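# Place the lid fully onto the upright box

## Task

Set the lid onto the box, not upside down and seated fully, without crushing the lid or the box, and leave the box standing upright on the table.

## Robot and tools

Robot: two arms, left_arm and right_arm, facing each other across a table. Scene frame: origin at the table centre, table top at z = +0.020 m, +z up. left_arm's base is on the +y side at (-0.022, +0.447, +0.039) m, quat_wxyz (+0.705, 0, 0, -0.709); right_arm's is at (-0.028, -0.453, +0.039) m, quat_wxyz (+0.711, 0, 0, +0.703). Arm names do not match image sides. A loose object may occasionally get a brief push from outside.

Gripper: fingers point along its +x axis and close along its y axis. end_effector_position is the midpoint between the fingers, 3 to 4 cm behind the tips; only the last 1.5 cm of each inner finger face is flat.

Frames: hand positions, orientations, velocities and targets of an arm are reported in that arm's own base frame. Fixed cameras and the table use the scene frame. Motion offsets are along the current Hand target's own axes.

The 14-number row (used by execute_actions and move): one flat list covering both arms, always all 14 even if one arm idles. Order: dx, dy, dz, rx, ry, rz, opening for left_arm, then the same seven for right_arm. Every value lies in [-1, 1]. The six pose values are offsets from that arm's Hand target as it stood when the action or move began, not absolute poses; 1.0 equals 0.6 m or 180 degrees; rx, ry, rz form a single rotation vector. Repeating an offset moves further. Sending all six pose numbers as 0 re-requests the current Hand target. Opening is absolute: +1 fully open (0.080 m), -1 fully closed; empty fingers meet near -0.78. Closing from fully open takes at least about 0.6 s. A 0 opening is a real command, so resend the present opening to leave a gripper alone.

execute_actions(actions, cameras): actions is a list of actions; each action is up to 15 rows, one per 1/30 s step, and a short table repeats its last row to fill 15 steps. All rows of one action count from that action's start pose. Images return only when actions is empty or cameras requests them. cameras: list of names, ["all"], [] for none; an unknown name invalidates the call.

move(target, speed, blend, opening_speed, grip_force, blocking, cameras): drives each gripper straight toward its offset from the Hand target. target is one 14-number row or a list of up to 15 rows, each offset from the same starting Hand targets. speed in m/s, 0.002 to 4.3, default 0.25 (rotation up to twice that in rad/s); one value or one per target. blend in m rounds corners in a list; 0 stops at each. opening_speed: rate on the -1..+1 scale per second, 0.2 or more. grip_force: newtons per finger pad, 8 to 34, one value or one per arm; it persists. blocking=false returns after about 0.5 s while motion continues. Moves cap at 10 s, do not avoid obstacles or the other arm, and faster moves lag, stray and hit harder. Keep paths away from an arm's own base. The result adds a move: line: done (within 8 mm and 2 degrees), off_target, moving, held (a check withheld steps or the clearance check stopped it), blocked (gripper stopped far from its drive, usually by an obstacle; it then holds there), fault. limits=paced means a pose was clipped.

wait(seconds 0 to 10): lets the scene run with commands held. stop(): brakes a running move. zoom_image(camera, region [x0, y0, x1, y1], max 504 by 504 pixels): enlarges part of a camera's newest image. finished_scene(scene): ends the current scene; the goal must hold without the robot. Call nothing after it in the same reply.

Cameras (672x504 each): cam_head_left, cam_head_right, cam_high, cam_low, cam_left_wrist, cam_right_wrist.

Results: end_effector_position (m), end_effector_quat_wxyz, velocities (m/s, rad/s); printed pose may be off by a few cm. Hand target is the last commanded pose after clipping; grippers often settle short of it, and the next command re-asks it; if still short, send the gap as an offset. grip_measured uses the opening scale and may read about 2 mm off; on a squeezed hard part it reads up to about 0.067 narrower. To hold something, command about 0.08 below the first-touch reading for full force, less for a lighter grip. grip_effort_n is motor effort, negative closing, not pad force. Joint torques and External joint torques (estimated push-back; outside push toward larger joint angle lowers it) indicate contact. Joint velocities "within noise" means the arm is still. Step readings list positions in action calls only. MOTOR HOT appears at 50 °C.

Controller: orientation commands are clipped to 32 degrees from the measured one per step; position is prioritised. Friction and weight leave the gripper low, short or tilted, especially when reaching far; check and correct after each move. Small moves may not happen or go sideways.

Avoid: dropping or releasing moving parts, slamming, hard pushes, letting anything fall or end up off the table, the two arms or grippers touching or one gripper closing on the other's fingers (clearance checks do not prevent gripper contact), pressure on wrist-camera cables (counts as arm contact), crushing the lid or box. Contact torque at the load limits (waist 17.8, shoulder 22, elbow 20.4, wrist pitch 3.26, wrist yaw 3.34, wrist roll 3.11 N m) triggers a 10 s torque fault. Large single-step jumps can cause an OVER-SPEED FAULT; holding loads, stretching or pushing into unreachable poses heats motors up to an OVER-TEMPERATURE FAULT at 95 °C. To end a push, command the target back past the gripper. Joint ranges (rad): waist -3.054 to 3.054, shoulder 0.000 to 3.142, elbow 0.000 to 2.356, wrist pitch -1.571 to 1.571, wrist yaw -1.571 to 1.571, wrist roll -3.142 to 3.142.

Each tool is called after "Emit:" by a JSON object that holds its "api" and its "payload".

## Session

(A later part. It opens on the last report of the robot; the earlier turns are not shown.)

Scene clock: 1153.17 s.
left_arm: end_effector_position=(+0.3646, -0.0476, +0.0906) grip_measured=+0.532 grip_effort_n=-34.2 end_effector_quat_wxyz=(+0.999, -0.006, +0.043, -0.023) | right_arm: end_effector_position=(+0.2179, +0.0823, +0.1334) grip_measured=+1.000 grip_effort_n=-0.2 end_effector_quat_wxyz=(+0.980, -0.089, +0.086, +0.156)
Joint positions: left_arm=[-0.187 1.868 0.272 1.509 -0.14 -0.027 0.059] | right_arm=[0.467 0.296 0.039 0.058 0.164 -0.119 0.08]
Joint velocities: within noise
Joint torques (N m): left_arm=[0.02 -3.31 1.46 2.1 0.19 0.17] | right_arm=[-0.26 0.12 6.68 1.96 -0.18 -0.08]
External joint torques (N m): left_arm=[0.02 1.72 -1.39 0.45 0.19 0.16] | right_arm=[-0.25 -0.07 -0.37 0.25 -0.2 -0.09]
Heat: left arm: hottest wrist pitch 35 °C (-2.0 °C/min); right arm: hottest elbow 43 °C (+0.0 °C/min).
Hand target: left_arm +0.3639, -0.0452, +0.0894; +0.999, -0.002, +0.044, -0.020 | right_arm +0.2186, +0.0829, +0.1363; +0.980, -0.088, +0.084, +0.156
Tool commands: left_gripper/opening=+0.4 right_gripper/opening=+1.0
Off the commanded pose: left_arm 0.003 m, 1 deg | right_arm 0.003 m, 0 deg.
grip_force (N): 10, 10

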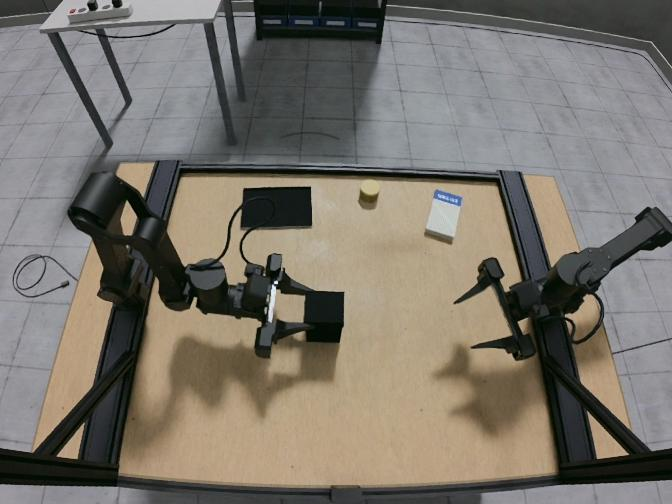

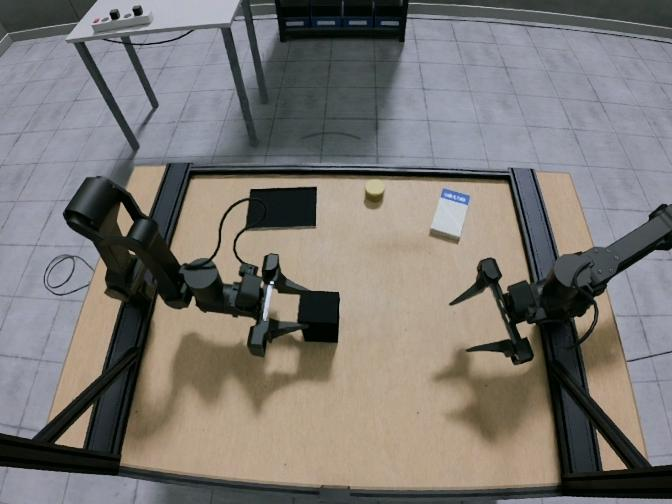

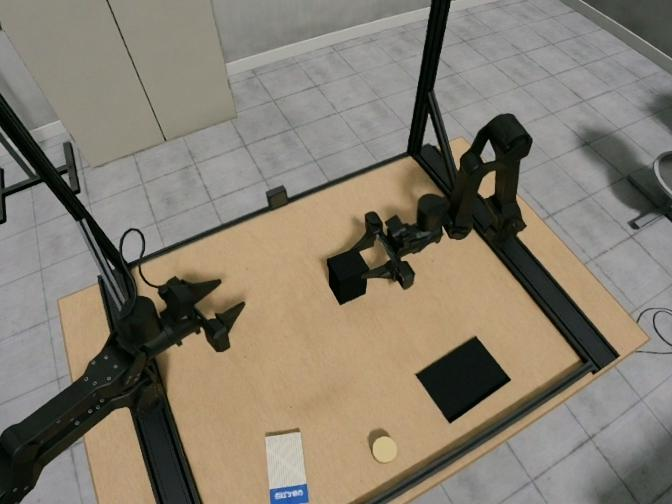

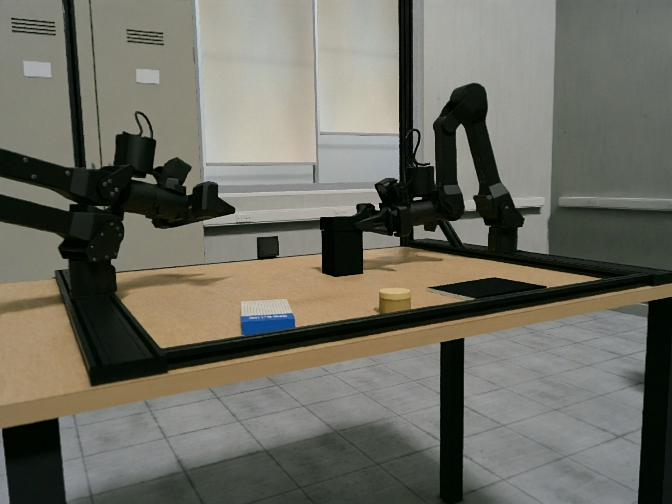

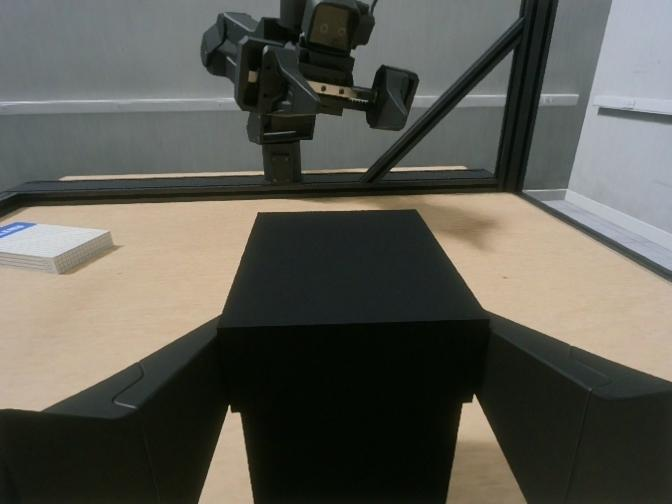

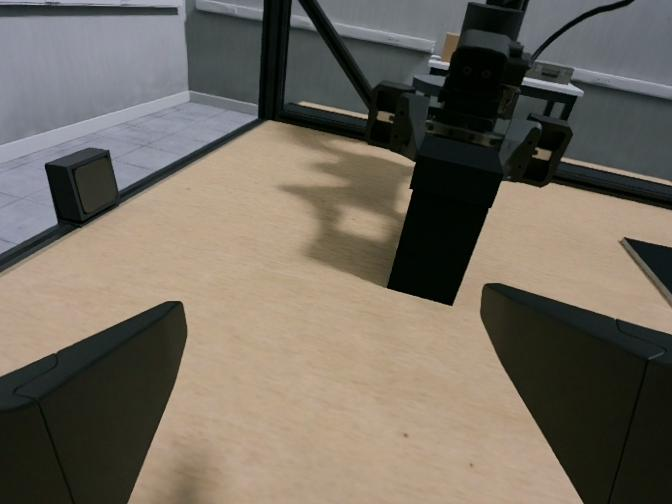

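Emit:
{"api": "move", "payload": {"target": [[-0.0005, 0, -0.007, 0, 0.008, 0, 0.4, 0, 0, 0, 0, 0, 0, 1]], "speed": 0.03, "cameras": ["cam_low", "cam_left_wrist", "cam_right_wrist"]}}

Emit:
{"api": "zoom_image", "payload": {"camera": "cam_low", "region": [300, 200, 380, 290]}}

Emit:
{"api": "zoom_image", "payload": {"camera": "cam_right_wrist", "region": [370, 120, 520, 320]}}

Scene clock: 1175.40 s.
left_arm: end_effector_position=(+0.3644, -0.0476, +0.0890) grip_measured=+0.532 grip_effort_n=-34.2 end_effector_quat_wxyz=(+0.999, -0.006, +0.048, -0.023) | right_arm: end_effector_position=(+0.2179, +0.0823, +0.1334) grip_measured=+1.000 grip_effort_n=-0.2 end_effector_quat_wxyz=(+0.980, -0.089, +0.086, +0.156)
Joint positions: left_arm=[-0.187 1.865 0.272 1.497 -0.14 -0.027 0.059] | right_arm=[0.467 0.296 0.039 0.058 0.164 -0.119 0.08]
Joint torques (N m): left_arm=[0.04 -4.04 1.45 0.49 0.19 0.05] | right_arm=[-0.16 0.07 6.63 1.93 -0.17 -0.09]
External joint torques (N m): left_arm=[0.02 1.02 -1.44 -1.17 0.2 0.05] | right_arm=[-0.15 -0.13 -0.42 0.23 -0.19 -0.1]
Heat: left arm: hottest wrist pitch 34 °C (+0.0 °C/min); right arm: hottest elbow 43 °C (+0.0 °C/min).
Hand target: left_arm +0.3632, -0.0452, +0.0852; +0.998, -0.001, +0.056, -0.020 | right_arm +0.2186, +0.0829, +0.1363; +0.980, -0.088, +0.084, +0.156
Off the commanded pose: left_arm 0.005 m, 1 deg | right_arm 0.003 m, 0 deg.
grip_force (N): 10, 10
move: done
Images, in order (width x height): cam_low 672x504, cam_left_wrist 672x504, cam_right_wrist 672x504.

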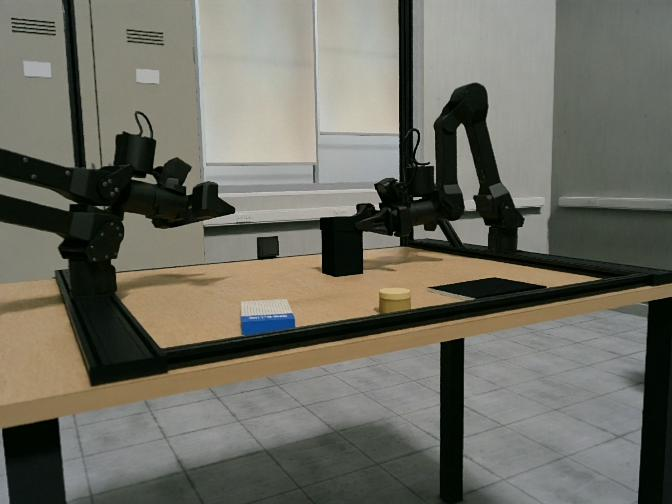

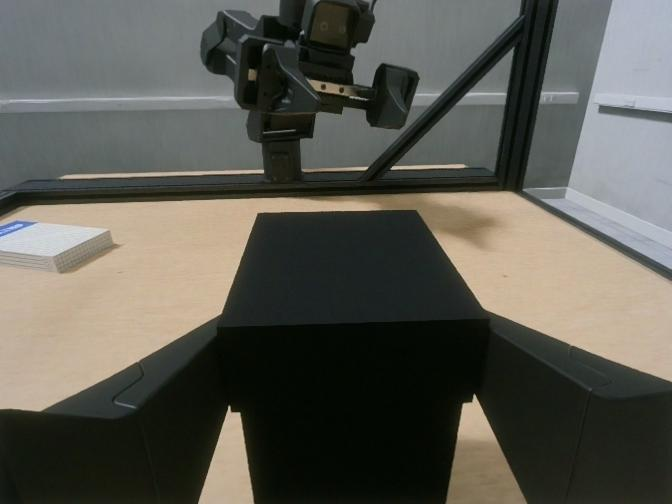

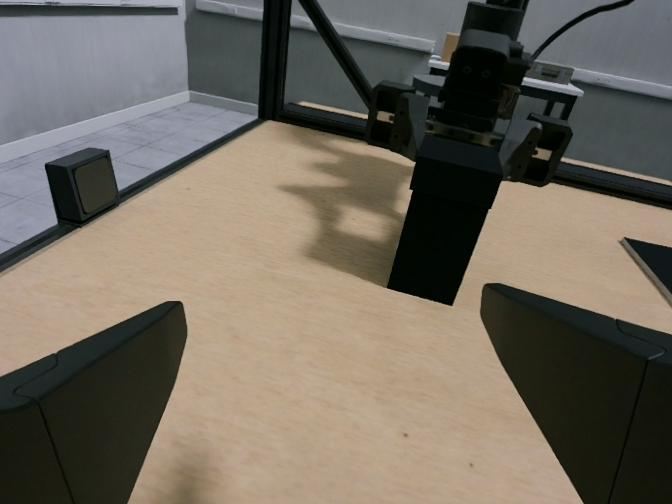

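Scaled by 5.600 from the camera's 672x504 image, which has a finer 960x720 frame.

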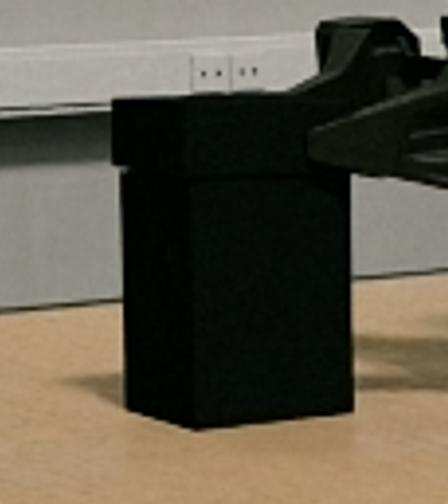

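Scaled by 2.520 from the camera's 672x504 image, which has a finer 960x720 frame.

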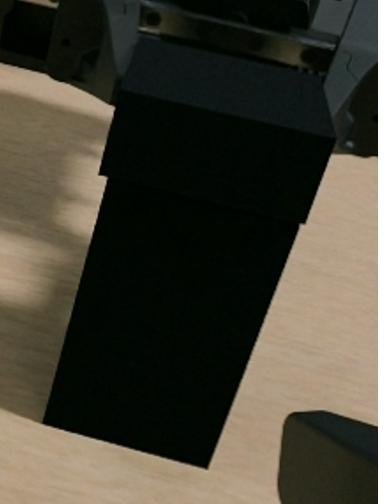

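Emit:
{"api": "zoom_image", "payload": {"camera": "cam_low", "region": [312, 205, 372, 250]}}

Emit:
{"api": "zoom_image", "payload": {"camera": "cam_right_wrist", "region": [400, 150, 510, 230]}}

Emit:
{"api": "zoom_image", "payload": {"camera": "cam_left_wrist", "region": [220, 300, 490, 440]}}

Scaled by 8.400 from the camera's 672x504 image, which has a finer 960x720 frame.

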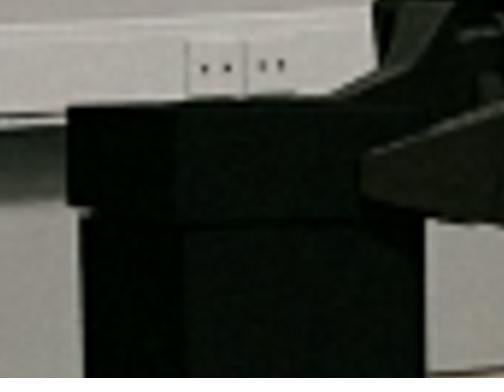

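Scaled by 4.582 from the camera's 672x504 image, which has a finer 960x720 frame.

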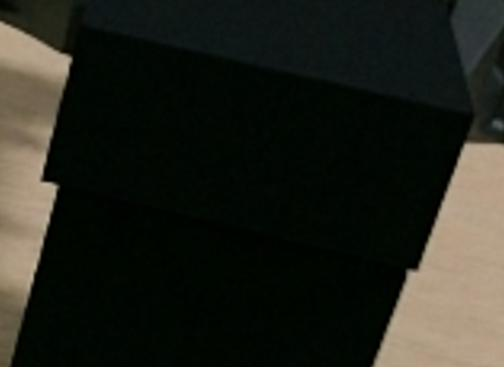

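Scaled by 1.867 from the camera's 672x504 image, which has a finer 960x720 frame.

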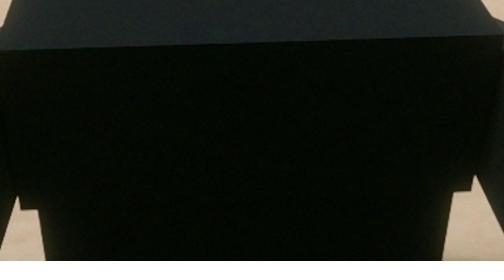

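Emit:
{"api": "move", "payload": {"target": [[-0.0035, 0, 0.013, 0, 0.0033, -0.0067, 0.4, 0, 0, 0, 0, 0, 0, 1], [-0.0018, 0, -0.0019, 0, 0.0033, -0.0067, 0.4, 0, 0, 0, 0, 0, 0, 1]], "speed": 0.03, "cameras": ["cam_low", "cam_right_wrist"]}}

Emit:
{"api": "zoom_image", "payload": {"camera": "cam_low", "region": [312, 205, 372, 250]}}

Emit:
{"api": "zoom_image", "payload": {"camera": "cam_right_wrist", "region": [400, 150, 510, 230]}}

Scene clock: 1264.57 s.
left_arm: end_effector_position=(+0.3632, -0.0475, +0.0896) grip_measured=+0.532 grip_effort_n=-34.2 end_effector_quat_wxyz=(+0.998, +0.000, +0.053, -0.031) | right_arm: end_effector_position=(+0.2179, +0.0823, +0.1334) grip_measured=+1.000 grip_effort_n=-0.2 end_effector_quat_wxyz=(+0.980, -0.089, +0.086, +0.156)
Joint positions: left_arm=[-0.176 1.841 0.268 1.466 -0.112 -0.016 0.059] | right_arm=[0.467 0.296 0.039 0.058 0.164 -0.119 0.08]
Joint torques (N m): left_arm=[0.22 -2.57 1.37 1.5 0.19 0.06] | right_arm=[-0.16 0.1 6.67 1.95 -0.18 -0.08]
External joint torques (N m): left_arm=[0.2 2.34 -1.56 -0.14 0.2 0.06] | right_arm=[-0.16 -0.1 -0.37 0.25 -0.21 -0.09]
Heat: left arm: hottest shoulder 30 °C (+0.0 °C/min); right arm: hottest elbow 44 °C (+0.0 °C/min).
Hand target: left_arm +0.3620, -0.0451, +0.0842; +0.998, -0.002, +0.061, -0.031 | right_arm +0.2186, +0.0829, +0.1363; +0.980, -0.088, +0.084, +0.156
Off the commanded pose: left_arm 0.006 m, 1 deg | right_arm 0.003 m, 0 deg.
grip_force (N): 10, 10
move: done
Images, in order (width x height): cam_low 672x504, cam_right_wrist 672x504.

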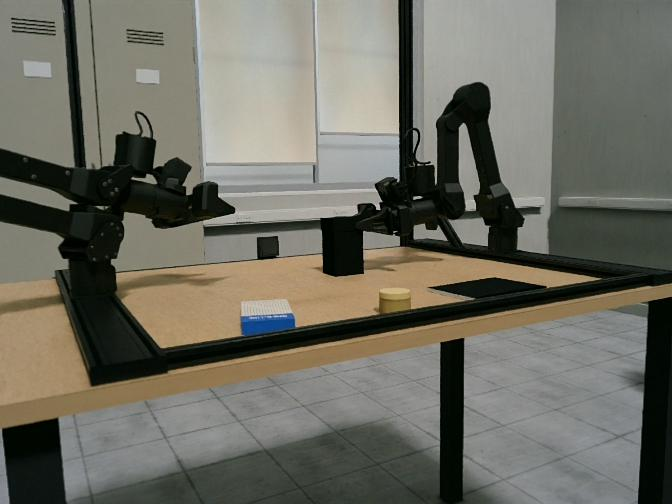

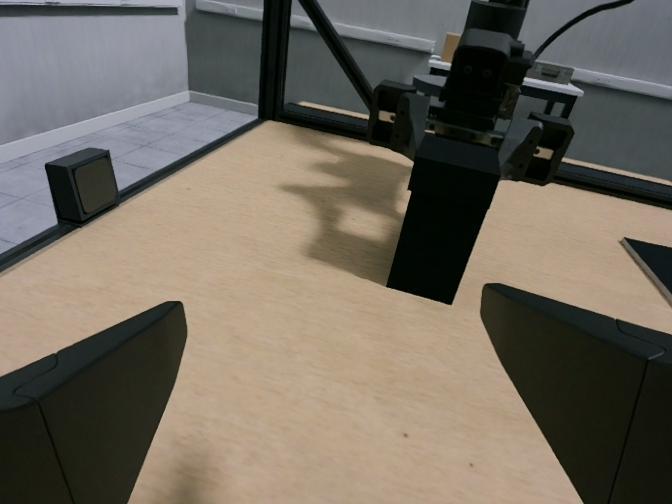

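Scaled by 8.400 from the camera's 672x504 image, which has a finer 960x720 frame.

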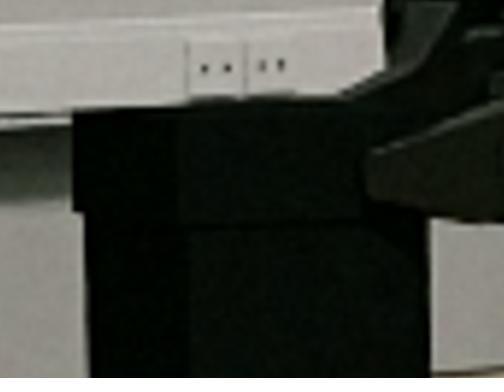

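Scaled by 4.582 from the camera's 672x504 image, which has a finer 960x720 frame.

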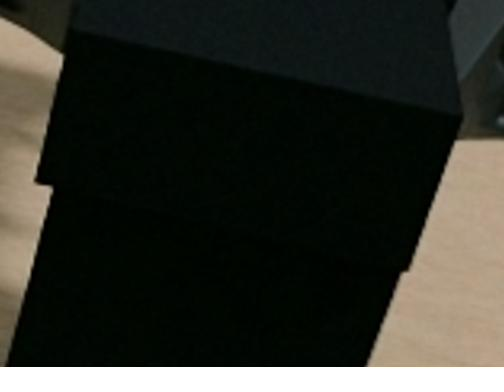

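Emit:
{"api": "move", "payload": {"target": [[-0.0037, 0.0012, 0.0113, 0, 0, 0, 0.4, 0, 0, 0, 0, 0, 0, 1], [-0.002, 0.001, -0.0019, 0, 0.0017, 0, 0.4, 0, 0, 0, 0, 0, 0, 1]], "speed": 0.03, "cameras": ["cam_low", "cam_right_wrist"]}}

Emit:
{"api": "zoom_image", "payload": {"camera": "cam_low", "region": [312, 205, 372, 250]}}

Emit:
{"api": "zoom_image", "payload": {"camera": "cam_right_wrist", "region": [400, 150, 510, 230]}}

Scene clock: 1276.83 s.
left_arm: end_effector_position=(+0.3620, -0.0465, +0.0870) grip_measured=+0.532 grip_effort_n=-33.7 end_effector_quat_wxyz=(+0.998, -0.005, +0.059, -0.033) | right_arm: end_effector_position=(+0.2179, +0.0823, +0.1334) grip_measured=+1.000 grip_effort_n=-0.7 end_effector_quat_wxyz=(+0.980, -0.089, +0.086, +0.156)
Joint positions: left_arm=[-0.17 1.841 0.263 1.46 -0.103 -0.027 0.059] | right_arm=[0.467 0.296 0.039 0.058 0.164 -0.119 0.08]
Joint torques (N m): left_arm=[0.17 -2.87 1.36 1.68 0.17 0.06] | right_arm=[-0.15 0.04 6.8 1.95 -0.17 -0.09]
External joint torques (N m): left_arm=[0.14 2.06 -1.58 0.03 0.18 0.06] | right_arm=[-0.15 -0.15 -0.26 0.24 -0.19 -0.1]
Heat: left arm: hottest shoulder 30 °C (+0.0 °C/min); right arm: hottest elbow 44 °C (+0.0 °C/min).
Hand target: left_arm +0.3607, -0.0444, +0.0832; +0.997, -0.002, +0.064, -0.031 | right_arm +0.2186, +0.0829, +0.1363; +0.980, -0.088, +0.084, +0.156
Off the commanded pose: left_arm 0.004 m, 1 deg | right_arm 0.003 m, 0 deg.
grip_force (N): 10, 10
move: done
Images, in order (width x height): cam_low 672x504, cam_right_wrist 672x504.

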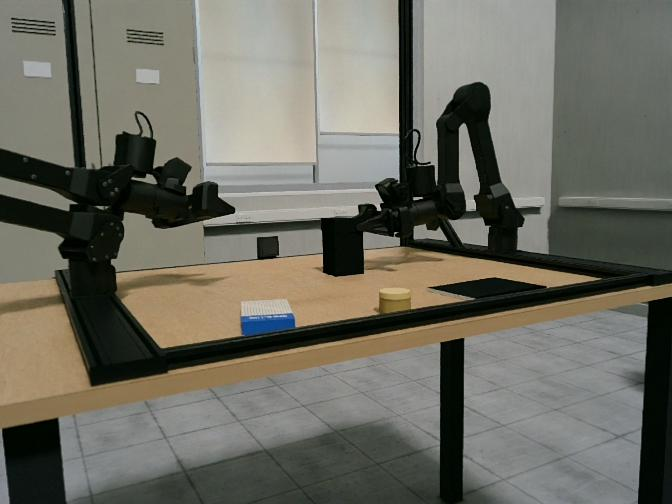

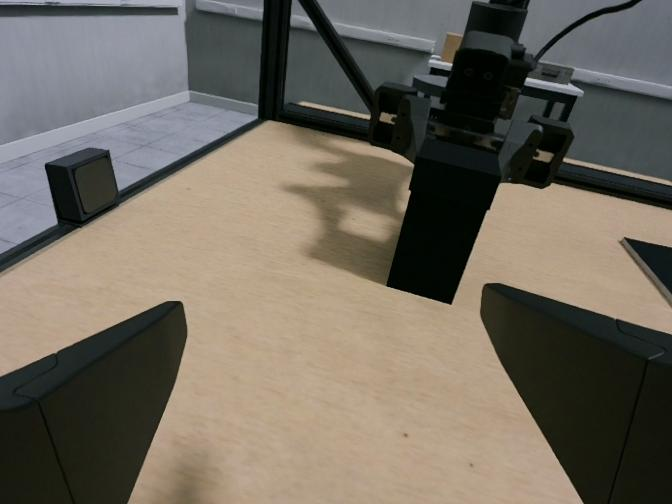

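Scaled by 8.400 from the camera's 672x504 image, which has a finer 960x720 frame.

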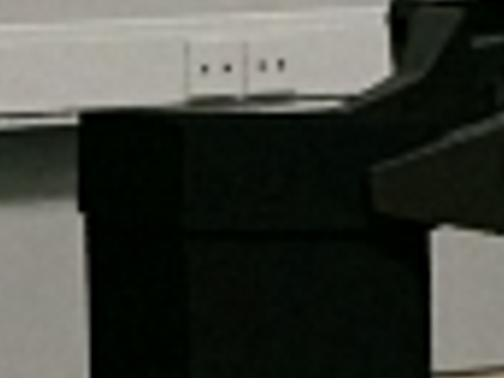

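Scaled by 4.582 from the camera's 672x504 image, which has a finer 960x720 frame.

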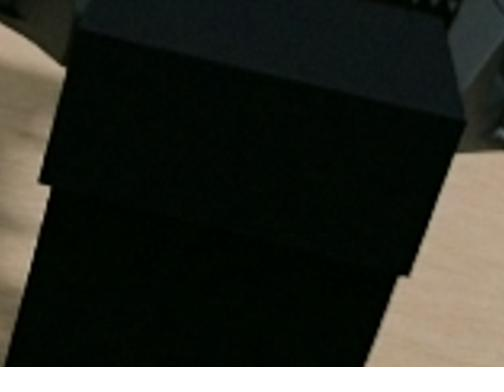

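Emit:
{"api": "move", "payload": {"target": [[0, -0.0012, -0.005, 0, 0, 0, 0.4, 0, 0, 0, 0, 0, 0, 1], [0, -0.0012, -0.008, 0, 0, 0.004, 0.4, 0, 0, 0, 0, 0, 0, 1]], "speed": 0.03, "cameras": ["cam_low", "cam_right_wrist"]}}

Emit:
{"api": "zoom_image", "payload": {"camera": "cam_low", "region": [312, 205, 372, 250]}}

Emit:
{"api": "zoom_image", "payload": {"camera": "cam_right_wrist", "region": [400, 150, 510, 230]}}

Scene clock: 1291.63 s.
left_arm: end_effector_position=(+0.3606, -0.0464, +0.0790) grip_measured=+0.532 grip_effort_n=-34.2 end_effector_quat_wxyz=(+0.997, -0.004, +0.065, -0.029) | right_arm: end_effector_position=(+0.2179, +0.0823, +0.1334) grip_measured=+1.000 grip_effort_n=-0.2 end_effector_quat_wxyz=(+0.980, -0.089, +0.086, +0.156)
Joint positions: left_arm=[-0.176 1.881 0.259 1.492 -0.117 -0.027 0.059] | right_arm=[0.467 0.296 0.039 0.058 0.164 -0.119 0.08]
Joint torques (N m): left_arm=[-0.26 -3.24 1.5 2.06 -0.16 0] | right_arm=[-0.33 0.01 6.69 1.95 -0.16 -0.08]
External joint torques (N m): left_arm=[-0.29 1.79 -1.24 0.38 -0.15 0] | right_arm=[-0.32 -0.19 -0.37 0.24 -0.19 -0.09]
Heat: left arm: hottest wrist pitch 32 °C (+2.0 °C/min); right arm: hottest elbow 44 °C (+0.0 °C/min).
Hand target: left_arm +0.3601, -0.0452, +0.0785; +0.998, -0.001, +0.064, -0.024 | right_arm +0.2186, +0.0829, +0.1363; +0.980, -0.088, +0.084, +0.156
Off the commanded pose: left_arm 0.001 m, 1 deg | right_arm 0.003 m, 0 deg.
grip_force (N): 10, 10
move: done
Images, in order (width x height): cam_low 672x504, cam_right_wrist 672x504.

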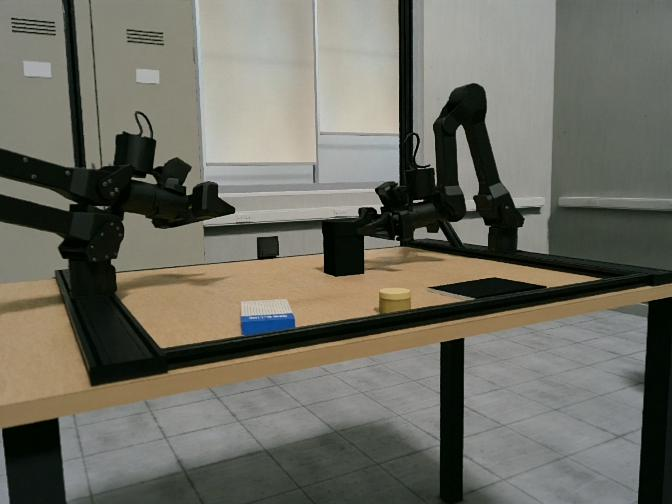

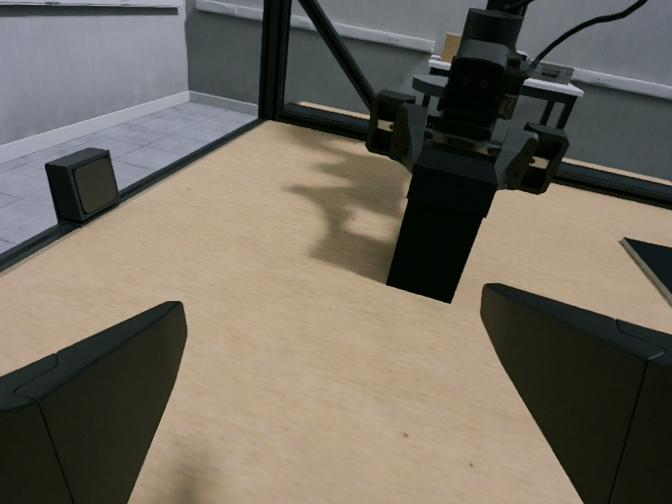

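Scaled by 8.400 from the camera's 672x504 image, which has a finer 960x720 frame.

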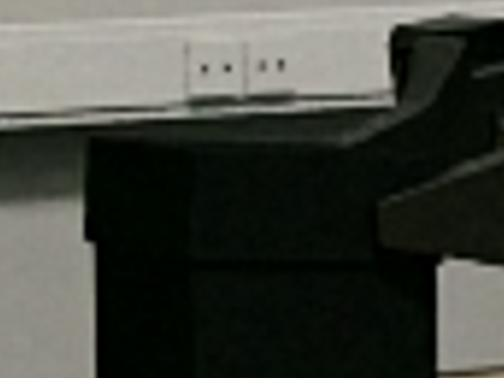

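Scaled by 4.582 from the camera's 672x504 image, which has a finer 960x720 frame.

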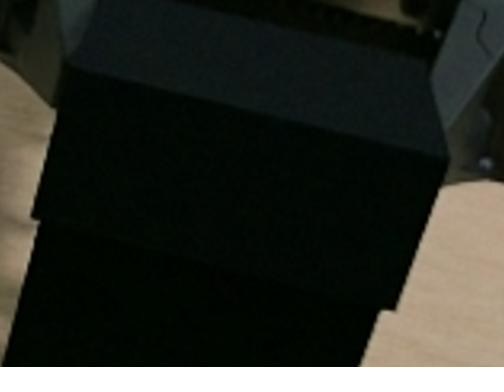

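Emit:
{"api": "move", "payload": {"target": [[0, 0, -0.0133, 0, 0, 0, 0.4, 0, 0, 0, 0, 0, 0, 1], [0, 0, -0.025, 0, 0, 0, 0.4, 0, 0, 0, 0, 0, 0, 1]], "speed": 0.04, "cameras": ["cam_low", "cam_right_wrist"]}}

Emit:
{"api": "zoom_image", "payload": {"camera": "cam_low", "region": [312, 205, 372, 280]}}

Emit:
{"api": "zoom_image", "payload": {"camera": "cam_right_wrist", "region": [370, 140, 520, 310]}}

Scene clock: 1304.57 s.
left_arm: end_effector_position=(+0.3604, -0.0472, +0.0732) grip_measured=+0.532 grip_effort_n=-34.2 end_effector_quat_wxyz=(+0.998, -0.004, +0.058, -0.027) | right_arm: end_effector_position=(+0.2179, +0.0823, +0.1334) grip_measured=+1.000 grip_effort_n=-0.2 end_effector_quat_wxyz=(+0.980, -0.089, +0.086, +0.156)
Joint positions: left_arm=[-0.182 1.947 0.257 1.572 -0.126 -0.027 0.059] | right_arm=[0.467 0.296 0.039 0.058 0.164 -0.119 0.08]
Joint torques (N m): left_arm=[-0.23 -1.38 0.87 1.48 -0.14 -0.07] | right_arm=[-0.16 -0.04 6.77 1.94 -0.2 -0.1]
External joint torques (N m): left_arm=[-0.25 3.75 -1.51 -0.19 -0.13 -0.07] | right_arm=[-0.17 -0.25 -0.26 0.25 -0.22 -0.11]
Heat: left arm: hottest wrist pitch 33 °C (+3.0 °C/min); right arm: hottest elbow 44 °C (+0.0 °C/min).
Hand target: left_arm +0.3581, -0.0452, +0.0636; +0.998, -0.001, +0.064, -0.024 | right_arm +0.2186, +0.0829, +0.1363; +0.980, -0.088, +0.084, +0.156
Off the commanded pose: left_arm 0.010 m, 1 deg | right_arm 0.003 m, 0 deg.
joint read past its limit (left arm) — joint 4 (wrist pitch), upper limit.
joint sent to its limit (left arm) — joint 4 (wrist pitch), upper limit. The joint targets are off in position, not in orientation.
grip_force (N): 10, 10
move: off_target (left_arm)
Images, in order (width x height): cam_low 672x504, cam_right_wrist 672x504.

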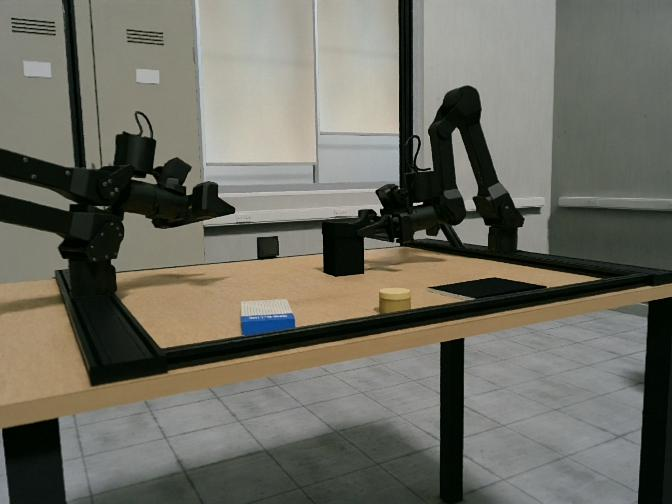

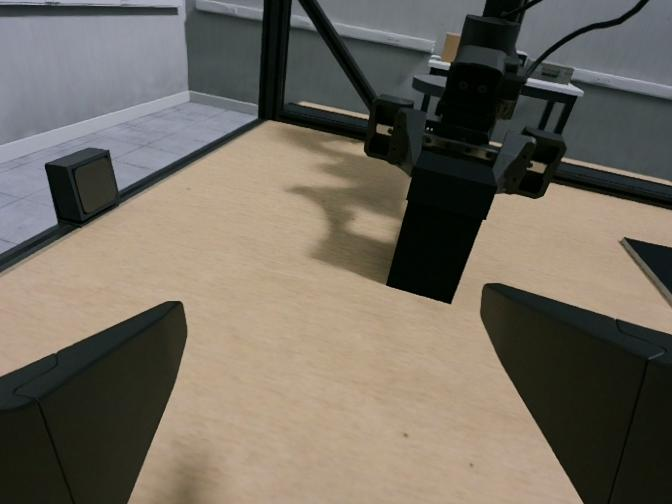

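Scaled by 6.720 from the camera's 672x504 image, which has a finer 960x720 frame.

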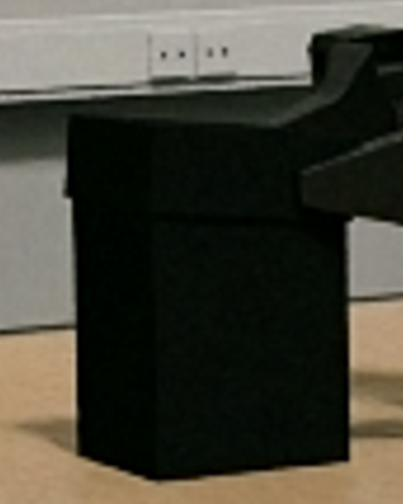

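Scaled by 2.965 from the camera's 672x504 image, which has a finer 960x720 frame.

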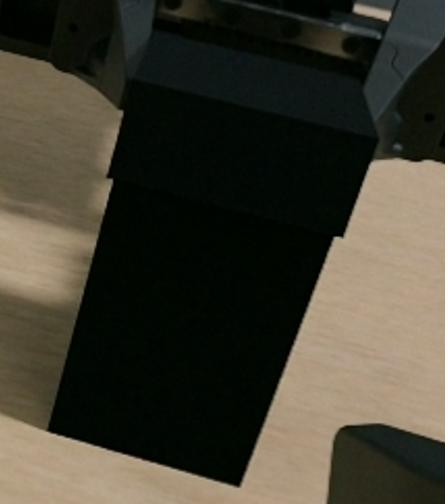

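Emit:
{"api": "move", "payload": {"target": [[-0.0013, 0, 0.0099, 0, 0, 0, 1, 0, 0, 0, 0, 0, 0, 1], [-0.118, 0, 0.0099, 0, 0, 0, 1, 0, 0, 0, 0, 0, 0, 1], [-0.1435, 0, 0.2085, 0, 0.21, 0, 1, 0, 0, 0, 0, 0, 0, 1], [0.0752, -0.0033, 0.1883, 0, 0.4317, 0, -0.76, 0, 0, 0, 0, 0, 0, 1]], "speed": [0.05, 0.08, 0.2, 0.2], "blend": [0, 0.01, 0.03, 0], "opening_speed": 0.8, "cameras": ["cam_low", "cam_right_wrist", "cam_left_wrist"]}}

Emit:
{"api": "zoom_image", "payload": {"camera": "cam_low", "region": [312, 205, 372, 280]}}

Emit:
{"api": "zoom_image", "payload": {"camera": "cam_right_wrist", "region": [370, 140, 520, 310]}}

Scene clock: 1349.00 s.
left_arm: end_effector_position=(+0.4126, -0.0527, +0.1651) grip_measured=-0.757 grip_effort_n=-12.8 end_effector_quat_wxyz=(+0.730, +0.015, +0.683, -0.019) | right_arm: end_effector_position=(+0.2179, +0.0823, +0.1334) grip_measured=+1.000 grip_effort_n=-0.7 end_effector_quat_wxyz=(+0.980, -0.089, +0.086, +0.156)
Joint positions: left_arm=[-0.127 2.106 2.075 -1.473 0 -0.079 0.001] | right_arm=[0.467 0.296 0.039 0.058 0.164 -0.119 0.08]
Joint torques (N m): left_arm=[0.22 -7.74 7.18 0.27 0.17 0.15] | right_arm=[-0.15 0.07 6.63 1.95 -0.19 -0.08]
External joint torques (N m): left_arm=[0.26 1.64 1.63 -0.16 0.18 0.15] | right_arm=[-0.12 -0.11 -0.47 0.23 -0.22 -0.09]
Heat: left arm: hottest wrist pitch 32 °C (+1.0 °C/min); right arm: hottest elbow 45 °C (+1.0 °C/min).
Hand target: left_arm +0.4172, -0.0494, +0.1699; +0.737, +0.014, +0.676, -0.020 | right_arm +0.2186, +0.0829, +0.1363; +0.980, -0.088, +0.084, +0.156
Off the commanded pose: left_arm 0.007 m, 1 deg | right_arm 0.003 m, 0 deg.
grip_force (N): 10, 10
move: done
Images, in order (width x height): cam_low 672x504, cam_left_wrist 672x504, cam_right_wrist 672x504.

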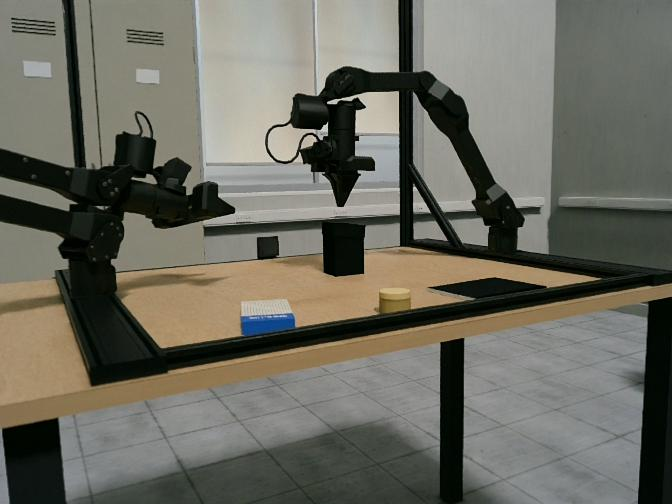

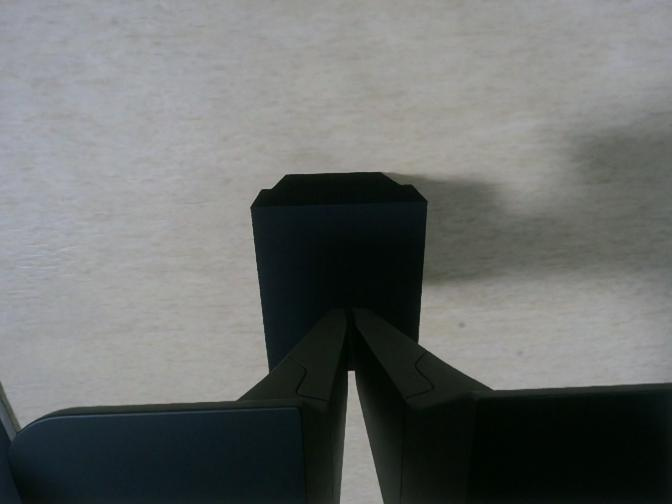

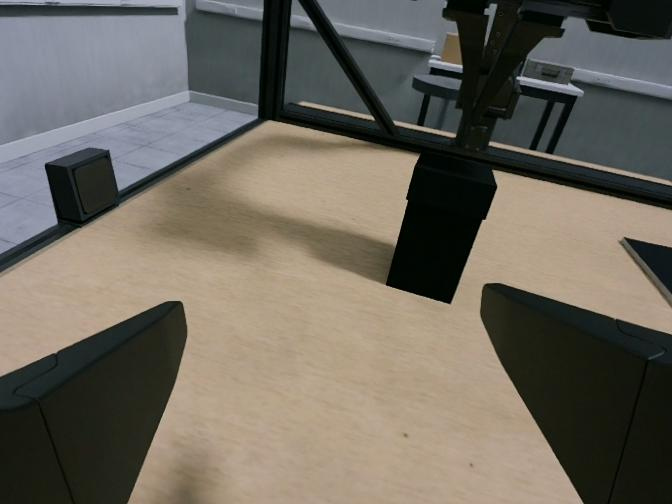

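Scaled by 6.720 from the camera's 672x504 image, which has a finer 960x720 frame.

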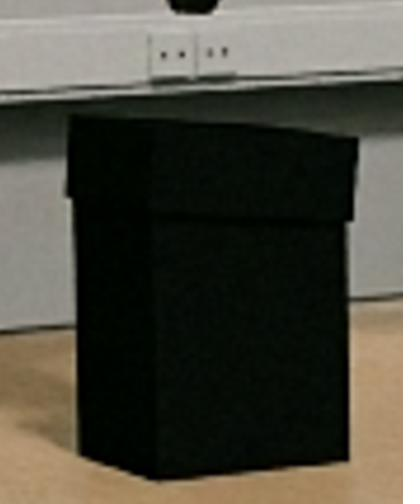

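Scaled by 2.965 from the camera's 672x504 image, which has a finer 960x720 frame.

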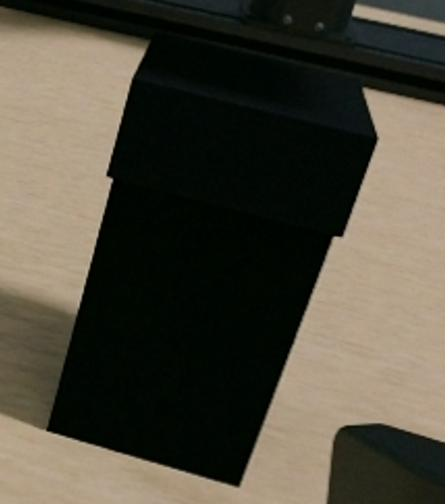

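Emit:
{"api": "move", "payload": {"target": [[0.0017, 0, 0.016, 0, 0, 0, -0.76, 0, 0, 0, 0, 0, 0, 1], [0.0596, 0, 0.0116, 0, 0, 0, -0.76, 0, 0, 0, 0, 0, 0, 1]], "speed": 0.05, "cameras": ["cam_low", "cam_left_wrist"]}}

Emit:
{"api": "zoom_image", "payload": {"camera": "cam_low", "region": [312, 195, 372, 280]}}

Scene clock: 1367.97 s.
left_arm: end_effector_position=(+0.4269, -0.0538, +0.1297) grip_measured=-0.757 grip_effort_n=-13.3 end_effector_quat_wxyz=(+0.730, +0.015, +0.683, -0.019) | right_arm: end_effector_position=(+0.2179, +0.0823, +0.1334) grip_measured=+1.000 grip_effort_n=-0.2 end_effector_quat_wxyz=(+0.980, -0.089, +0.086, +0.156)
Joint positions: left_arm=[-0.126 2.149 2 -1.353 0 -0.077 0.001] | right_arm=[0.467 0.296 0.039 0.058 0.164 -0.119 0.08]
Joint torques (N m): left_arm=[0.22 -10.73 3.69 0.83 0.17 0.14] | right_arm=[-0.16 0.13 6.62 1.94 -0.18 -0.1]
External joint torques (N m): left_arm=[0.21 -0.94 -1.98 0.4 0.18 0.14] | right_arm=[-0.15 -0.07 -0.42 0.24 -0.21 -0.11]
Heat: left arm: hottest shoulder 32 °C (+3.0 °C/min); right arm: hottest elbow 45 °C (+1.0 °C/min).
Hand target: left_arm +0.4272, -0.0501, +0.1349; +0.737, +0.014, +0.676, -0.020 | right_arm +0.2186, +0.0829, +0.1363; +0.980, -0.088, +0.084, +0.156
Off the commanded pose: left_arm 0.006 m, 1 deg | right_arm 0.003 m, 0 deg.
grip_force (N): 10, 10
move: done
Images, in order (width x height): cam_low 672x504, cam_left_wrist 672x504.

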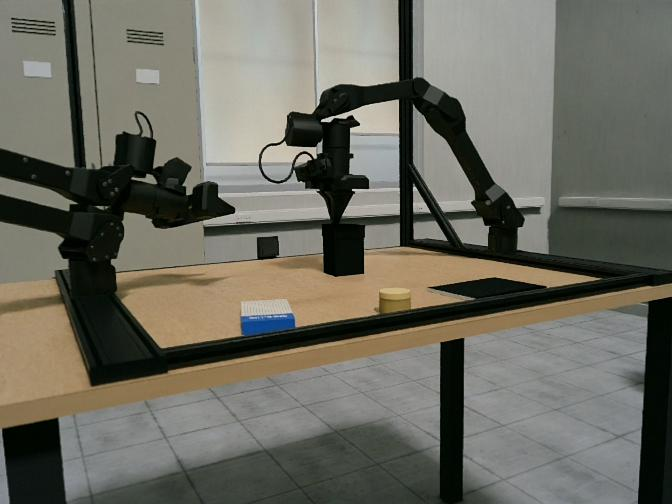

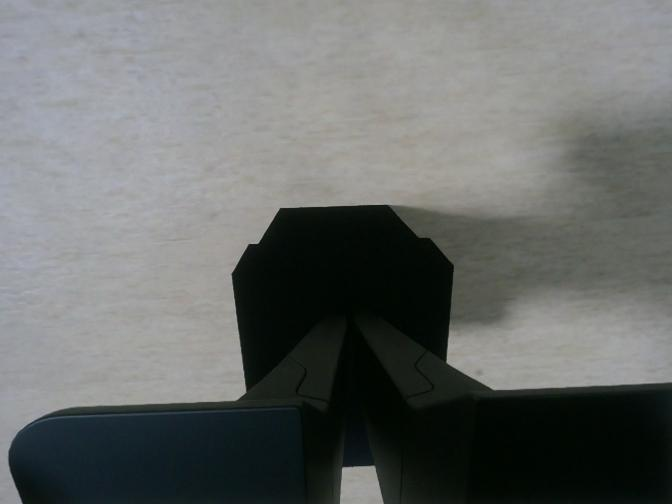

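Scaled by 5.929 from the camera's 672x504 image, which has a finer 960x720 frame.

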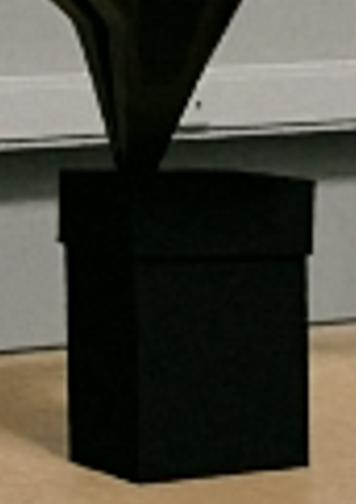

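Emit:
{"api": "move", "payload": {"target": [[0.0133, 0, 0.0011, 0, 0, 0, -0.76, 0, 0, 0, 0, 0, 0, 1], [0.02, 0, 0.0017, 0, 0, 0, -0.76, 0, 0, 0, 0, 0, 0, 1]], "speed": 0.03, "cameras": ["cam_low", "cam_left_wrist"]}}

Emit:
{"api": "zoom_image", "payload": {"camera": "cam_low", "region": [312, 195, 372, 280]}}

Scene clock: 1375.20 s.
left_arm: end_effector_position=(+0.4288, -0.0541, +0.1222) grip_measured=-0.757 grip_effort_n=-13.3 end_effector_quat_wxyz=(+0.734, +0.014, +0.679, -0.020) | right_arm: end_effector_position=(+0.2179, +0.0823, +0.1334) grip_measured=+1.000 grip_effort_n=-0.2 end_effector_quat_wxyz=(+0.980, -0.089, +0.086, +0.156)
Joint positions: left_arm=[-0.126 2.146 1.964 -1.312 0 -0.077 0.001] | right_arm=[0.467 0.296 0.039 0.058 0.164 -0.119 0.08]
Joint torques (N m): left_arm=[0.22 -9.62 3.33 1.03 0.17 0.15] | right_arm=[-0.25 0.04 6.63 1.94 -0.19 -0.1]
External joint torques (N m): left_arm=[0.18 0.15 -2.36 0.57 0.19 0.15] | right_arm=[-0.24 -0.17 -0.4 0.25 -0.22 -0.11]
Heat: left arm: hottest shoulder 33 °C (+5.1 °C/min); right arm: hottest elbow 45 °C (+1.0 °C/min).
Hand target: left_arm +0.4292, -0.0503, +0.1230; +0.737, +0.014, +0.676, -0.020 | right_arm +0.2186, +0.0829, +0.1363; +0.980, -0.088, +0.084, +0.156
Off the commanded pose: left_arm 0.004 m, 1 deg | right_arm 0.003 m, 0 deg.
grip_force (N): 10, 10
move: done
Images, in order (width x height): cam_low 672x504, cam_left_wrist 672x504.

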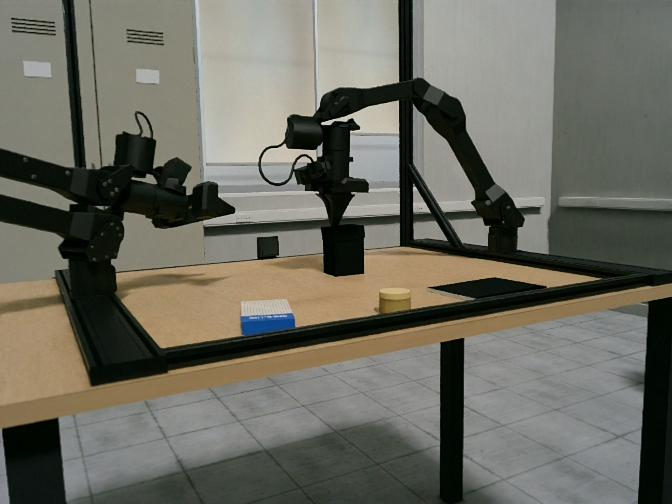

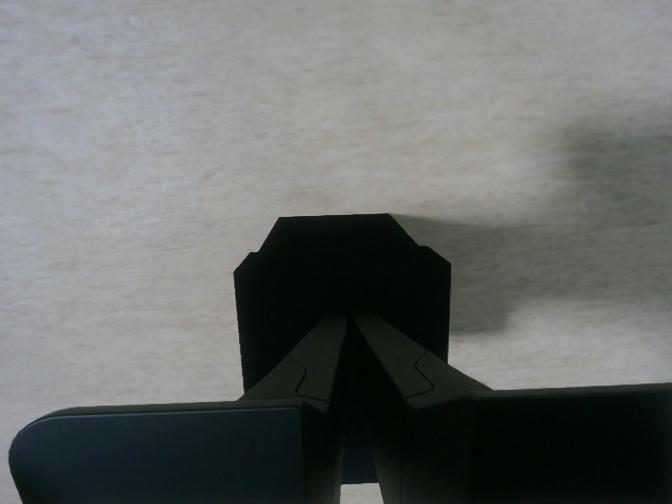

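Scaled by 5.929 from the camera's 672x504 image, which has a finer 960x720 frame.

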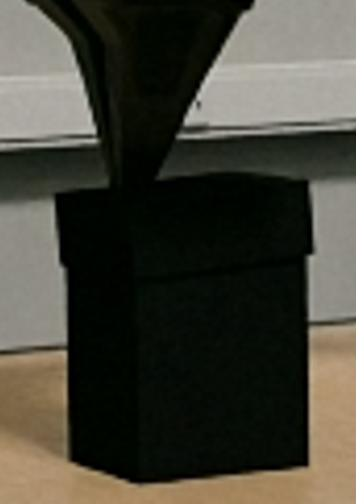

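Emit:
{"api": "move", "payload": {"target": [[-0.0711, -0.0012, -0.009, 0, 0, 0, -0.76, 0, 0, 0, 0, 0, 0, 1], [-0.072, 0.0022, -0.0188, 0.484, 0.0235, -0.0193, 0.3, 0, 0, 0, 0, 0, 0, 1], [-0.0105, 0.0027, -0.0242, 0.484, 0.0235, -0.0193, 0.3, 0, 0, 0, 0, 0, 0, 1]], "speed": [0.1, 0.25, 0.05], "opening_speed": 1.0, "cameras": ["cam_low", "cam_left_wrist"]}}

Emit:
{"api": "zoom_image", "payload": {"camera": "cam_low", "region": [312, 195, 372, 280]}}

Scene clock: 1416.03 s.
left_arm: end_effector_position=(+0.4136, -0.0494, +0.1223) grip_measured=+0.297 grip_effort_n=15.1 end_effector_quat_wxyz=(+0.495, +0.494, +0.508, -0.503) | right_arm: end_effector_position=(+0.2179, +0.0823, +0.1334) grip_measured=+1.000 grip_effort_n=-0.2 end_effector_quat_wxyz=(+0.980, -0.089, +0.086, +0.156)
Joint positions: left_arm=[-0.119 2.175 2.013 -1.432 -0.002 1.446 0.048] | right_arm=[0.467 0.296 0.039 0.058 0.164 -0.119 0.08]
Joint torques (N m): left_arm=[-0.08 -10.65 3.6 0.76 -0.08 0.17] | right_arm=[-0.29 0.04 6.73 1.94 -0.18 -0.1]
External joint torques (N m): left_arm=[-0.17 -0.77 -1.95 0.51 -0.12 0.17] | right_arm=[-0.3 -0.13 -0.39 0.21 -0.2 -0.11]
Heat: left arm: hottest shoulder 41 °C (+11.2 °C/min); right arm: hottest elbow 45 °C (+0.0 °C/min).
Hand target: left_arm +0.4143, -0.0479, +0.1280; +0.500, +0.500, +0.500, -0.500 | right_arm +0.2186, +0.0829, +0.1363; +0.980, -0.088, +0.084, +0.156
Off the commanded pose: left_arm 0.006 m, 1 deg | right_arm 0.003 m, 0 deg.
grip_force (N): 10, 10
move: done
Images, in order (width x height): cam_low 672x504, cam_left_wrist 672x504.

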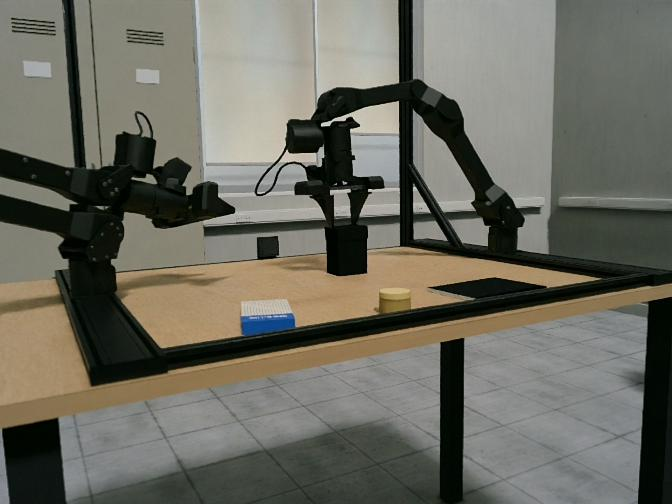

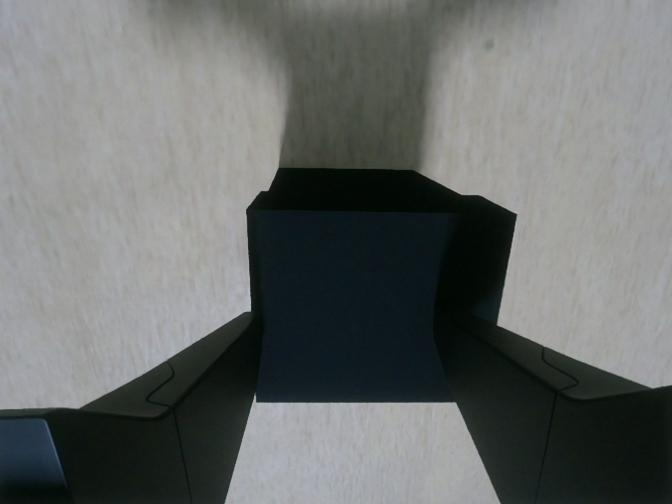

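Scaled by 5.929 from the camera's 672x504 image, which has a finer 960x720 frame.

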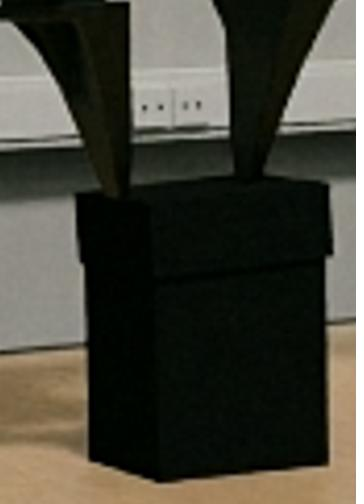

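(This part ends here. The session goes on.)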